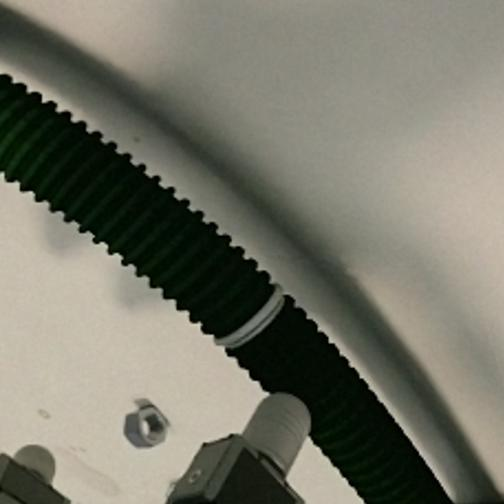

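Call:
{"name": "move", "arguments": {"target": [[0,0,0,0,0,0,-0.754,0,-0.576,-0.696,-0.754,0,-0.576,-0.696,-0.754,0,-0.576,-0.696,-0.714,-0.678,-0.226,-0.168,0.4,-0.6,0,-0.00943,-0.00943,0,0,0,-0.137,0,-0.576,-0.696,-0.754,0,-0.576,-0.696,-0.754,0,-0.576,-0.696,-0.714,-0.678,-0.226,-0.168,0.4,-0.6],[0,0,0,0,0,0,-0.754,0,-0.576,-0.696,-0.754,0,-0.576,-0.696,-0.754,0,-0.576,-0.696,-0.714,-0.678,-0.226,-0.168,0.4,-0.6,-0.01167,-0.00943,-0.00943,0,0,0,-0.137,0,-0.576,-0.696,-0.754,0,-0.576,-0.696,-0.754,0,-0.576,-0.696,-0.714,-0.678,-0.226,-0.168,0.4,-0.6],[0,0,0,0,0,0,-0.754,0,-0.576,-0.696,-0.754,0,-0.576,-0.696,-0.754,0,-0.576,-0.696,-0.714,-0.678,-0.226,-0.168,0.4,-0.6,-0.01167,0,0,0,0,0,-0.137,0,-0.576,-0.696,-0.754,0,-0.576,-0.696,-0.754,0,-0.576,-0.696,-0.714,-0.678,-0.226,-0.168,0.4,-0.6]], "speed": [0.04,0.08,0.015]}}

Call:
{"name": "move", "arguments": {"target": [[0,0,0,0,0,0,-0.754,0,-0.576,-0.696,-0.754,0,-0.576,-0.696,-0.754,0,-0.576,-0.696,-0.714,-0.678,-0.226,-0.168,0.4,-0.6,0,-0.00943,-0.00943,0,0,0,-0.137,0,-0.576,-0.696,-0.754,0,-0.576,-0.696,-0.754,0,-0.576,-0.696,-0.714,-0.678,-0.226,-0.168,0.4,-0.6],[0,0,0,0,0,0,-0.754,0,-0.576,-0.696,-0.754,0,-0.576,-0.696,-0.754,0,-0.576,-0.696,-0.714,-0.678,-0.226,-0.168,0.4,-0.6,-0.0025,-0.00943,-0.00943,0,0,0,-0.137,0,-0.576,-0.696,-0.754,0,-0.576,-0.696,-0.754,0,-0.576,-0.696,-0.714,-0.678,-0.226,-0.168,0.4,-0.6],[0,0,0,0,0,0,-0.754,0,-0.576,-0.696,-0.754,0,-0.576,-0.696,-0.754,0,-0.576,-0.696,-0.714,-0.678,-0.226,-0.168,0.4,-0.6,-0.0025,0,0,0,0,0,-0.137,0,-0.576,-0.696,-0.754,0,-0.576,-0.696,-0.754,0,-0.576,-0.696,-0.714,-0.678,-0.226,-0.168,0.4,-0.6]], "speed": [0.04,0.05,0.015]}}

Call:
{"name": "move", "arguments": {"target": [[0,0,0,0,0,0,-0.754,0,-0.576,-0.696,-0.754,0,-0.576,-0.696,-0.754,0,-0.576,-0.696,-0.714,-0.678,-0.226,-0.168,0.4,-0.6,0,-0.01414,-0.01414,0,0,0,-0.137,0,-0.576,-0.696,-0.754,0,-0.576,-0.696,-0.754,0,-0.576,-0.696,-0.714,-0.678,-0.226,-0.168,0.4,-0.6],[0,0,0,0,0,0,-0.754,0,-0.576,-0.696,-0.754,0,-0.576,-0.696,-0.754,0,-0.576,-0.696,-0.714,-0.678,-0.226,-0.168,0.4,-0.6,0.15167,-0.01414,-0.01414,0,0,0,-0.137,0,-0.576,-0.696,-0.754,0,-0.576,-0.696,-0.754,0,-0.576,-0.696,-0.714,-0.678,-0.226,-0.168,0.4,-0.6],[0,0,0,0,0,0,-0.754,0,-0.576,-0.696,-0.754,0,-0.576,-0.696,-0.754,0,-0.576,-0.696,-0.714,-0.678,-0.226,-0.168,0.4,-0.6,0.15167,0,0,0,0,0,-0.137,0,-0.576,-0.696,-0.754,0,-0.576,-0.696,-0.754,0,-0.576,-0.696,-0.714,-0.678,-0.226,-0.168,0.4,-0.6]], "speed": [0.04,0.1,0.015]}}

Call:
{"name": "move", "arguments": {"target": [[0,0,0,0,0,0,-0.754,0,-0.576,-0.696,-0.754,0,-0.576,-0.696,-0.754,0,-0.576,-0.696,-0.714,-0.678,-0.226,-0.168,0.4,-0.6,0,-0.00943,-0.00943,0,0,0,-0.137,0,-0.576,-0.696,-0.754,0,-0.576,-0.696,-0.754,0,-0.576,-0.696,-0.714,-0.678,-0.226,-0.168,0.4,-0.6],[0,0,0,0,0,0,-0.754,0,-0.576,-0.696,-0.754,0,-0.576,-0.696,-0.754,0,-0.576,-0.696,-0.714,-0.678,-0.226,-0.168,0.4,-0.6,0.0025,-0.00943,-0.00943,0,0,0,-0.137,0,-0.576,-0.696,-0.754,0,-0.576,-0.696,-0.754,0,-0.576,-0.696,-0.714,-0.678,-0.226,-0.168,0.4,-0.6],[0,0,0,0,0,0,-0.754,0,-0.576,-0.696,-0.754,0,-0.576,-0.696,-0.754,0,-0.576,-0.696,-0.714,-0.678,-0.226,-0.168,0.4,-0.6,0.0025,0,0,0,0,0,-0.137,0,-0.576,-0.696,-0.754,0,-0.576,-0.696,-0.754,0,-0.576,-0.696,-0.714,-0.678,-0.226,-0.168,0.4,-0.6]], "speed": [0.04,0.05,0.015]}}

Call:
{"name": "move", "arguments": {"target": [[0,0,0,0,0,0,-0.754,0,-0.576,-0.696,-0.754,0,-0.576,-0.696,-0.754,0,-0.576,-0.696,-0.714,-0.678,-0.226,-0.168,0.4,-0.6,0,-0.00943,-0.00943,0,0,0,-0.137,0,-0.576,-0.696,-0.754,0,-0.576,-0.696,-0.754,0,-0.576,-0.696,-0.714,-0.678,-0.226,-0.168,0.4,-0.6],[0,0,0,0,0,0,-0.754,0,-0.576,-0.696,-0.754,0,-0.576,-0.696,-0.754,0,-0.576,-0.696,-0.714,-0.678,-0.226,-0.168,0.4,-0.6,0.0025,-0.00943,-0.00943,0,0,0,-0.137,0,-0.576,-0.696,-0.754,0,-0.576,-0.696,-0.754,0,-0.576,-0.696,-0.714,-0.678,-0.226,-0.168,0.4,-0.6],[0,0,0,0,0,0,-0.754,0,-0.576,-0.696,-0.754,0,-0.576,-0.696,-0.754,0,-0.576,-0.696,-0.714,-0.678,-0.226,-0.168,0.4,-0.6,0.0025,0,0,0,0,0,-0.137,0,-0.576,-0.696,-0.754,0,-0.576,-0.696,-0.754,0,-0.576,-0.696,-0.714,-0.678,-0.226,-0.168,0.4,-0.6]], "speed": [0.04,0.05,0.015]}}

Call:
{"name": "move", "arguments": {"target": [[0,0,0,0,0,0,-0.754,0,-0.576,-0.696,-0.754,0,-0.576,-0.696,-0.754,0,-0.576,-0.696,-0.714,-0.678,-0.226,-0.168,0.4,-0.6,0,-0.00943,-0.00943,0,0,0,-0.137,0,-0.576,-0.696,-0.754,0,-0.576,-0.696,-0.754,0,-0.576,-0.696,-0.714,-0.678,-0.226,-0.168,0.4,-0.6],[0,0,0,0,0,0,-0.754,0,-0.576,-0.696,-0.754,0,-0.576,-0.696,-0.754,0,-0.576,-0.696,-0.714,-0.678,-0.226,-0.168,0.4,-0.6,0.0025,-0.00943,-0.00943,0,0,0,-0.137,0,-0.576,-0.696,-0.754,0,-0.576,-0.696,-0.754,0,-0.576,-0.696,-0.714,-0.678,-0.226,-0.168,0.4,-0.6],[0,0,0,0,0,0,-0.754,0,-0.576,-0.696,-0.754,0,-0.576,-0.696,-0.754,0,-0.576,-0.696,-0.714,-0.678,-0.226,-0.168,0.4,-0.6,0.0025,0,0,0,0,0,-0.137,0,-0.576,-0.696,-0.754,0,-0.576,-0.696,-0.754,0,-0.576,-0.696,-0.714,-0.678,-0.226,-0.168,0.4,-0.6]], "speed": [0.04,0.05,0.015]}}

Call:
{"name": "move", "arguments": {"target": [[0,0,0,0,0,0,-0.754,0,-0.576,-0.696,-0.754,0,-0.576,-0.696,-0.754,0,-0.576,-0.696,-0.714,-0.678,-0.226,-0.168,0.4,-0.6,0,-0.00943,-0.00943,0,0,0,-0.137,0,-0.576,-0.696,-0.754,0,-0.576,-0.696,-0.754,0,-0.576,-0.696,-0.714,-0.678,-0.226,-0.168,0.4,-0.6],[0,0,0,0,0,0,-0.754,0,-0.576,-0.696,-0.754,0,-0.576,-0.696,-0.754,0,-0.576,-0.696,-0.714,-0.678,-0.226,-0.168,0.4,-0.6,0.0025,-0.00943,-0.00943,0,0,0,-0.137,0,-0.576,-0.696,-0.754,0,-0.576,-0.696,-0.754,0,-0.576,-0.696,-0.714,-0.678,-0.226,-0.168,0.4,-0.6],[0,0,0,0,0,0,-0.754,0,-0.576,-0.696,-0.754,0,-0.576,-0.696,-0.754,0,-0.576,-0.696,-0.714,-0.678,-0.226,-0.168,0.4,-0.6,0.0025,0,0,0,0,0,-0.137,0,-0.576,-0.696,-0.754,0,-0.576,-0.696,-0.754,0,-0.576,-0.696,-0.714,-0.678,-0.226,-0.168,0.4,-0.6]], "speed": [0.04,0.05,0.015]}}

Scene clock: 1052.33 s.
left_arm: end_effector_position=(+0.7627, +0.3333, +0.3819) hand_goal=(-0.754, +0.000, -0.576, -0.696, -0.754, +0.000, -0.576, -0.696, -0.754, +0.000, -0.576, -0.696, -0.714, -0.678, -0.226, -0.168) hand_measured=(-0.7703, -0.0007, -0.5770, -0.6958, -0.7716, -0.0007, -0.5770, -0.6958, -0.7716, +0.0008, -0.5770, -0.6958, -0.7293, -0.6777, -0.2262, -0.1681) hand_current_ma=(+6, +7, -6, +6, -3, +3, -1, +14, +4, -7, +0, -4, -8, -6, +5, -3) hand_state=(goal, goal, goal, goal, goal, goal, goal, goal, goal, goal, goal, goal, goal, goal, goal, goal) hand_current_limit=0.40 hand_speed=-0.60 end_effector_quat_wxyz=(+0.550, +0.649, +0.303, +0.428) | right_arm: end_effector_position=(+0.4100, +0.0239, +0.1357) hand_goal=(-0.138, +0.000, -0.576, -0.696, -0.754, +0.000, -0.576, -0.696, -0.754, +0.000, -0.576, -0.696, -0.714, -0.678, -0.226, -0.168) hand_measured=(-0.1276, +0.0008, -0.5693, -0.6932, -0.7366, -0.0080, -0.5705, -0.6894, -0.7318, -0.0036, -0.5718, -0.6881, -0.6991, -0.6777, -0.2212, -0.1681) hand_current_ma=(-6, +1, +4, -7, -3, +6, +6, +3, -4, +6, +3, -2, +2, +1, -7, +3) hand_state=(goal, goal, goal, goal, goal, goal, goal, goal, blocked, goal, goal, goal, goal, goal, goal, goal) hand_current_limit=0.40 hand_speed=-0.60 end_effector_quat_wxyz=(-0.271, +0.653, -0.653, +0.271)
Joint positions: left_arm=[3.343 -2.386 -1.529 0.739 0.925 0.245] | right_arm=[0.652 -1.323 2.19 -3.116 -2.005 3.622]
Joint torques (N m): left_arm=[-4.37 45.49 18.02 1.14 -0.03 0.62] | right_arm=[-9.79 -15.76 6.24 4.62 1.66 -3.2]
Wrist force (N): left_arm=[-0.1 -0.1 0.1] | right_arm=[-0.9 -21.3 -20.2]
Wrist torque (N m): left_arm=[-0.02 0.02 -0.01] | right_arm=[1.11 -0.17 0.47]
Wrist force, peak (N): left_arm=[-0.3 0.4 0.0] | right_arm=[-1.1 -24.6 -24.3]
Hand target: left_arm +0.7627, +0.3333, +0.3819; +0.550, +0.649, +0.303, +0.428 | right_arm +0.4100, +0.0239, +0.1357; -0.271, +0.653, -0.653, +0.271
Off the commanded pose: left_arm 0.000 m, 0 deg | right_arm 0.000 m, 0 deg.
move: done

Scene clock: 1053.70 s.
left_arm: end_effector_position=(+0.7627, +0.3333, +0.3819) hand_goal=(-0.754, +0.000, -0.576, -0.696, -0.754, +0.000, -0.576, -0.696, -0.754, +0.000, -0.576, -0.696, -0.714, -0.678, -0.226, -0.168) hand_measured=(-0.7703, -0.0007, -0.5770, -0.6958, -0.7716, -0.0007, -0.5770, -0.6958, -0.7703, +0.0008, -0.5770, -0.6958, -0.7293, -0.6777, -0.2262, -0.1681) hand_current_ma=(+7, +5, -6, +9, -6, +5, +3, +12, +2, -1, +2, -5, -10, -7, +3, -6) hand_state=(goal, goal, goal, goal, goal, goal, goal, goal, goal, goal, goal, goal, goal, goal, goal, goal) hand_current_limit=0.40 hand_speed=-0.60 end_effector_quat_wxyz=(+0.550, +0.649, +0.303, +0.428) | right_arm: end_effector_position=(+0.4100, +0.0254, +0.1357) hand_goal=(-0.138, +0.000, -0.576, -0.696, -0.754, +0.000, -0.576, -0.696, -0.754, +0.000, -0.576, -0.696, -0.714, -0.678, -0.226, -0.168) hand_measured=(-0.1288, +0.0008, -0.5731, -0.6920, -0.7366, -0.0065, -0.5693, -0.6881, -0.7330, -0.0021, -0.5705, -0.6894, -0.6991, -0.6777, -0.2203, -0.1672) hand_current_ma=(-4, +7, +8, -5, -5, +6, +6, +6, -5, +3, +6, +3, +4, +1, -3, +4) hand_state=(goal, goal, goal, goal, goal, goal, goal, goal, blocked, goal, goal, goal, goal, goal, goal, goal) hand_current_limit=0.40 hand_speed=-0.60 end_effector_quat_wxyz=(-0.271, +0.653, -0.653, +0.271)
Joint positions: left_arm=[3.343 -2.386 -1.529 0.739 0.925 0.245] | right_arm=[0.655 -1.321 2.187 -3.114 -2.006 3.625]
Joint torques (N m): left_arm=[-4.53 45.53 17.96 1.18 -0.03 0.61] | right_arm=[-8.53 -19.43 5.5 3.96 1.73 -3.52]
Wrist force (N): left_arm=[0.1 -0.1 0.2] | right_arm=[-0.8 -18.7 -18.5]
Wrist torque (N m): left_arm=[-0.04 -0.01 0.01] | right_arm=[1.06 -0.15 0.32]
Wrist force, peak (N): left_arm=[-0.3 -0.1 0.4] | right_arm=[-0.9 -22.3 -22.2]
Hand target: left_arm +0.7627, +0.3333, +0.3819; +0.550, +0.649, +0.303, +0.428 | right_arm +0.4100, +0.0254, +0.1357; -0.271, +0.653, -0.653, +0.271
Off the commanded pose: left_arm 0.000 m, 0 deg | right_arm 0.000 m, 0 deg.
move: done

Scene clock: 1056.33 s.
left_arm: end_effector_position=(+0.7627, +0.3333, +0.3819) hand_goal=(-0.754, +0.000, -0.576, -0.696, -0.754, +0.000, -0.576, -0.696, -0.754, +0.000, -0.576, -0.696, -0.714, -0.678, -0.226, -0.168) hand_measured=(-0.7703, +0.0008, -0.5770, -0.6958, -0.7716, +0.0008, -0.5770, -0.6958, -0.7716, -0.0007, -0.5770, -0.6958, -0.7293, -0.6777, -0.2262, -0.1681) hand_current_ma=(+9, +8, -4, +10, +3, +5, +0, +11, +3, -2, +4, -3, -9, -7, +1, -9) hand_state=(goal, goal, goal, goal, goal, goal, goal, goal, goal, goal, goal, goal, goal, goal, goal, goal) hand_current_limit=0.40 hand_speed=-0.60 end_effector_quat_wxyz=(+0.550, +0.649, +0.303, +0.428) | right_arm: end_effector_position=(+0.4101, -0.0656, +0.1358) hand_goal=(-0.138, +0.000, -0.576, -0.696, -0.754, +0.000, -0.576, -0.696, -0.754, +0.000, -0.576, -0.696, -0.714, -0.678, -0.226, -0.168) hand_measured=(-0.1264, +0.0023, -0.5705, -0.6920, -0.7354, -0.0007, -0.5693, -0.6881, -0.7318, +0.0008, -0.5705, -0.6881, -0.6979, -0.6767, -0.2212, -0.1681) hand_current_ma=(-6, +2, +8, -6, -1, +2, +8, +0, -8, +7, +5, +0, +0, +4, -5, +3) hand_state=(goal, goal, goal, goal, goal, goal, goal, goal, blocked, goal, goal, goal, goal, goal, goal, goal) hand_current_limit=0.40 hand_speed=-0.60 end_effector_quat_wxyz=(-0.271, +0.653, -0.653, +0.271) end_effector_velocity=(-0.001, +0.001, +0.000) end_effector_angular_velocity=(-0.001, +0.003, +0.002)
Joint positions: left_arm=[3.343 -2.386 -1.529 0.739 0.925 0.245] | right_arm=[0.459 -1.445 2.369 -3.23 -1.88 3.465]
Joint velocities: left_arm=[within noise] | right_arm=[0.002 -0.002 0 0.006 0 0]
Joint torques (N m): left_arm=[-4.02 45.84 18.39 1.11 -0.08 0.66] | right_arm=[1 -13.32 7.36 5.01 -1.89 1.72]
Wrist force (N): left_arm=[0.1 0.0 0.0] | right_arm=[-0.6 -21.9 -21.3]
Wrist torque (N m): left_arm=[-0.01 -0.01 0.01] | right_arm=[1.14 -0.13 0.41]
Wrist force, peak (N): left_arm=[0.0 0.3 -0.3] | right_arm=[-0.1 -22.1 -22.3]
Hand target: left_arm +0.7627, +0.3333, +0.3819; +0.550, +0.649, +0.303, +0.428 | right_arm +0.4100, -0.0656, +0.1357; -0.271, +0.653, -0.653, +0.271
Off the commanded pose: left_arm 0.000 m, 0 deg | right_arm 0.000 m, 0 deg.
move: done

Scene clock: 1057.70 s.
left_arm: end_effector_position=(+0.7627, +0.3333, +0.3819) hand_goal=(-0.754, +0.000, -0.576, -0.696, -0.754, +0.000, -0.576, -0.696, -0.754, +0.000, -0.576, -0.696, -0.714, -0.678, -0.226, -0.168) hand_measured=(-0.7703, +0.0008, -0.5757, -0.6958, -0.7716, -0.0007, -0.5770, -0.6958, -0.7716, -0.0007, -0.5770, -0.6958, -0.7305, -0.6777, -0.2262, -0.1681) hand_current_ma=(+5, +4, -8, +8, -6, +5, +1, +8, -1, -5, +4, -1, -9, -8, +7, -5) hand_state=(goal, goal, goal, goal, goal, goal, goal, goal, goal, goal, goal, goal, goal, goal, goal, goal) hand_current_limit=0.40 hand_speed=-0.60 end_effector_quat_wxyz=(+0.550, +0.649, +0.303, +0.428) | right_arm: end_effector_position=(+0.4101, -0.0671, +0.1357) hand_goal=(-0.138, +0.000, -0.576, -0.696, -0.754, +0.000, -0.576, -0.696, -0.754, +0.000, -0.576, -0.696, -0.714, -0.678, -0.226, -0.168) hand_measured=(-0.1264, +0.0023, -0.5731, -0.6932, -0.7354, -0.0007, -0.5693, -0.6881, -0.7318, -0.0007, -0.5705, -0.6881, -0.6991, -0.6767, -0.2212, -0.1672) hand_current_ma=(-8, +1, +5, -4, -4, +5, +10, +3, -6, +5, +3, -2, +3, +1, -4, +5) hand_state=(goal, goal, goal, goal, goal, goal, goal, goal, blocked, goal, goal, goal, goal, goal, goal, goal) hand_current_limit=0.40 hand_speed=-0.60 end_effector_quat_wxyz=(-0.271, +0.653, -0.653, +0.271) end_effector_velocity=(-0.001, +0.000, +0.000) end_effector_angular_velocity=(-0.002, +0.003, +0.001)
Joint positions: left_arm=[3.343 -2.386 -1.529 0.739 0.925 0.245] | right_arm=[0.456 -1.447 2.371 -3.232 -1.877 3.462]
Joint velocities: left_arm=[within noise] | right_arm=[0 -0.001 0 0.005 0 0]
Joint torques (N m): left_arm=[-4.84 45.91 17.82 1.14 -0.05 0.69] | right_arm=[9.2 -13.42 7.05 5.1 -1.98 1.11]
Wrist force (N): left_arm=[0.1 0.0 -0.1] | right_arm=[-0.7 -21.5 -20.3]
Wrist torque (N m): left_arm=[0.01 -0.01 0.01] | right_arm=[1.11 -0.15 0.49]
Wrist force, peak (N): left_arm=[-0.1 0.2 -0.4] | right_arm=[-0.5 -23.1 -23.0]
Hand target: left_arm +0.7627, +0.3333, +0.3819; +0.550, +0.649, +0.303, +0.428 | right_arm +0.4100, -0.0671, +0.1357; -0.271, +0.653, -0.653, +0.271
Off the commanded pose: left_arm 0.000 m, 0 deg | right_arm 0.000 m, 0 deg.
move: done

Scene clock: 1059.07 s.
left_arm: end_effector_position=(+0.7627, +0.3333, +0.3819) hand_goal=(-0.754, +0.000, -0.576, -0.696, -0.754, +0.000, -0.576, -0.696, -0.754, +0.000, -0.576, -0.696, -0.714, -0.678, -0.226, -0.168) hand_measured=(-0.7691, -0.0007, -0.5770, -0.6958, -0.7716, -0.0007, -0.5770, -0.6958, -0.7716, -0.0007, -0.5770, -0.6958, -0.7293, -0.6767, -0.2262, -0.1681) hand_current_ma=(+4, +11, -1, +8, -5, +2, -3, +6, -1, -3, +5, -5, -6, -14, +3, -2) hand_state=(goal, goal, goal, goal, goal, goal, goal, goal, goal, goal, goal, goal, goal, goal, goal, goal) hand_current_limit=0.40 hand_speed=-0.60 end_effector_quat_wxyz=(+0.550, +0.649, +0.303, +0.428) | right_arm: end_effector_position=(+0.4101, -0.0686, +0.1357) hand_goal=(-0.138, +0.000, -0.576, -0.696, -0.754, +0.000, -0.576, -0.696, -0.754, +0.000, -0.576, -0.696, -0.714, -0.678, -0.226, -0.168) hand_measured=(-0.1276, +0.0008, -0.5705, -0.6932, -0.7366, -0.0021, -0.5693, -0.6881, -0.7330, -0.0021, -0.5718, -0.6894, -0.6991, -0.6777, -0.2212, -0.1672) hand_current_ma=(-9, +4, +6, -6, -2, +6, +7, -2, -5, +3, +7, -4, +2, -1, -3, +6) hand_state=(goal, goal, goal, goal, goal, goal, goal, goal, blocked, goal, goal, goal, goal, goal, goal, goal) hand_current_limit=0.40 hand_speed=-0.60 end_effector_quat_wxyz=(-0.271, +0.653, -0.653, +0.271) end_effector_velocity=(-0.001, -0.001, -0.001) end_effector_angular_velocity=(-0.002, +0.005, +0.000)
Joint positions: left_arm=[3.343 -2.386 -1.529 0.739 0.925 0.245] | right_arm=[0.452 -1.449 2.374 -3.233 -1.875 3.46]
Joint velocities: left_arm=[within noise] | right_arm=[0 -0.001 0.001 0.005 0 0]
Joint torques (N m): left_arm=[-4.32 45.86 17.91 1.07 -0.01 0.7] | right_arm=[8.91 -13.36 6.62 5.04 -1.92 1.17]
Wrist force (N): left_arm=[0.1 -0.2 0.0] | right_arm=[-0.6 -22.0 -21.5]
Wrist torque (N m): left_arm=[-0.04 -0.01 0.02] | right_arm=[1.12 -0.13 0.48]
Wrist force, peak (N): left_arm=[-0.3 -0.1 -0.1] | right_arm=[-0.7 -22.3 -22.0]
Hand target: left_arm +0.7627, +0.3333, +0.3819; +0.550, +0.649, +0.303, +0.428 | right_arm +0.4100, -0.0686, +0.1357; -0.271, +0.653, -0.653, +0.271
Off the commanded pose: left_arm 0.000 m, 0 deg | right_arm 0.000 m, 0 deg.
move: done

Scene clock: 1060.43 s.
left_arm: end_effector_position=(+0.7627, +0.3333, +0.3819) hand_goal=(-0.754, +0.000, -0.576, -0.696, -0.754, +0.000, -0.576, -0.696, -0.754, +0.000, -0.576, -0.696, -0.714, -0.678, -0.226, -0.168) hand_measured=(-0.7703, +0.0008, -0.5770, -0.6958, -0.7716, -0.0007, -0.5770, -0.6958, -0.7716, -0.0007, -0.5770, -0.6958, -0.7293, -0.6767, -0.2262, -0.1681) hand_current_ma=(+8, +7, -2, +8, -5, +2, +2, +8, -3, -5, +5, -9, -7, -10, +1, -5) hand_state=(goal, goal, goal, goal, goal, goal, goal, goal, goal, goal, goal, goal, goal, goal, goal, goal) hand_current_limit=0.40 hand_speed=-0.60 end_effector_quat_wxyz=(+0.550, +0.649, +0.303, +0.428) | right_arm: end_effector_position=(+0.4101, -0.0701, +0.1357) hand_goal=(-0.138, +0.000, -0.576, -0.696, -0.754, +0.000, -0.576, -0.696, -0.754, +0.000, -0.576, -0.696, -0.714, -0.678, -0.226, -0.168) hand_measured=(-0.1288, -0.0007, -0.5705, -0.6932, -0.7354, -0.0021, -0.5705, -0.6881, -0.7330, -0.0021, -0.5705, -0.6881, -0.6991, -0.6777, -0.2203, -0.1681) hand_current_ma=(-9, -2, +6, -6, -6, +7, +2, +5, -7, +2, +1, +1, +3, -1, -4, +6) hand_state=(goal, goal, goal, goal, goal, goal, goal, goal, blocked, goal, goal, goal, goal, goal, goal, goal) hand_current_limit=0.40 hand_speed=-0.60 end_effector_quat_wxyz=(-0.271, +0.653, -0.653, +0.271) end_effector_velocity=(-0.001, -0.001, -0.002) end_effector_angular_velocity=(-0.003, +0.007, +0.000)
Joint positions: left_arm=[3.343 -2.386 -1.529 0.739 0.925 0.245] | right_arm=[0.448 -1.451 2.377 -3.235 -1.872 3.457]
Joint velocities: left_arm=[within noise] | right_arm=[0 0 0.001 0.006 0 0]
Joint torques (N m): left_arm=[-4.87 45.4 18.1 1.17 0 0.63] | right_arm=[8.68 -14.17 7.02 4.77 -1.78 0.93]
Wrist force (N): left_arm=[-0.1 0.0 0.2] | right_arm=[-0.1 -22.0 -22.0]
Wrist torque (N m): left_arm=[-0.04 0.02 0.00] | right_arm=[1.14 -0.15 0.51]
Wrist force, peak (N): left_arm=[0.2 0.3 -0.2] | right_arm=[-0.1 -22.0 -22.0]
Hand target: left_arm +0.7627, +0.3333, +0.3819; +0.550, +0.649, +0.303, +0.428 | right_arm +0.4100, -0.0701, +0.1357; -0.271, +0.653, -0.653, +0.271
Off the commanded pose: left_arm 0.000 m, 0 deg | right_arm 0.000 m, 0 deg.
move: done

Scene clock: 1061.80 s.
left_arm: end_effector_position=(+0.7627, +0.3333, +0.3819) hand_goal=(-0.754, +0.000, -0.576, -0.696, -0.754, +0.000, -0.576, -0.696, -0.754, +0.000, -0.576, -0.696, -0.714, -0.678, -0.226, -0.168) hand_measured=(-0.7703, +0.0008, -0.5757, -0.6958, -0.7716, +0.0008, -0.5770, -0.6958, -0.7703, -0.0007, -0.5770, -0.6958, -0.7305, -0.6767, -0.2252, -0.1681) hand_current_ma=(+8, +9, -7, +8, -5, +2, -1, +12, -3, -3, +2, -3, -11, -9, +2, +0) hand_state=(goal, goal, goal, goal, goal, goal, goal, goal, goal, goal, goal, goal, goal, goal, goal, goal) hand_current_limit=0.40 hand_speed=-0.60 end_effector_quat_wxyz=(+0.550, +0.649, +0.303, +0.428) | right_arm: end_effector_position=(+0.4101, -0.0716, +0.1357) hand_goal=(-0.138, +0.000, -0.576, -0.696, -0.754, +0.000, -0.576, -0.696, -0.754, +0.000, -0.576, -0.696, -0.714, -0.678, -0.226, -0.168) hand_measured=(-0.1276, -0.0021, -0.5693, -0.6932, -0.7366, -0.0036, -0.5693, -0.6881, -0.7330, -0.0051, -0.5718, -0.6894, -0.6979, -0.6767, -0.2212, -0.1672) hand_current_ma=(-10, +1, +2, -3, -4, +9, +8, +3, -5, +3, +6, +4, +6, +4, -5, +5) hand_state=(goal, goal, goal, goal, goal, goal, goal, goal, blocked, goal, goal, goal, goal, goal, goal, goal) hand_current_limit=0.40 hand_speed=-0.60 end_effector_quat_wxyz=(-0.271, +0.653, -0.653, +0.271)
Joint positions: left_arm=[3.343 -2.386 -1.529 0.739 0.925 0.245] | right_arm=[0.444 -1.453 2.38 -3.236 -1.869 3.454]
Joint torques (N m): left_arm=[-4.86 45.56 18.37 1.07 -0.07 0.71] | right_arm=[9.97 -15.98 5.67 4.31 -2.01 1.12]
Wrist force (N): left_arm=[0.1 0.0 -0.3] | right_arm=[-0.1 -19.4 -19.5]
Wrist torque (N m): left_arm=[0.01 -0.03 0.02] | right_arm=[1.08 -0.10 0.47]
Wrist force, peak (N): left_arm=[0.3 0.1 0.0] | right_arm=[-0.4 -22.1 -20.9]
Hand target: left_arm +0.7627, +0.3333, +0.3819; +0.550, +0.649, +0.303, +0.428 | right_arm +0.4100, -0.0716, +0.1357; -0.271, +0.653, -0.653, +0.271
Off the commanded pose: left_arm 0.000 m, 0 deg | right_arm 0.000 m, 0 deg.
move: done


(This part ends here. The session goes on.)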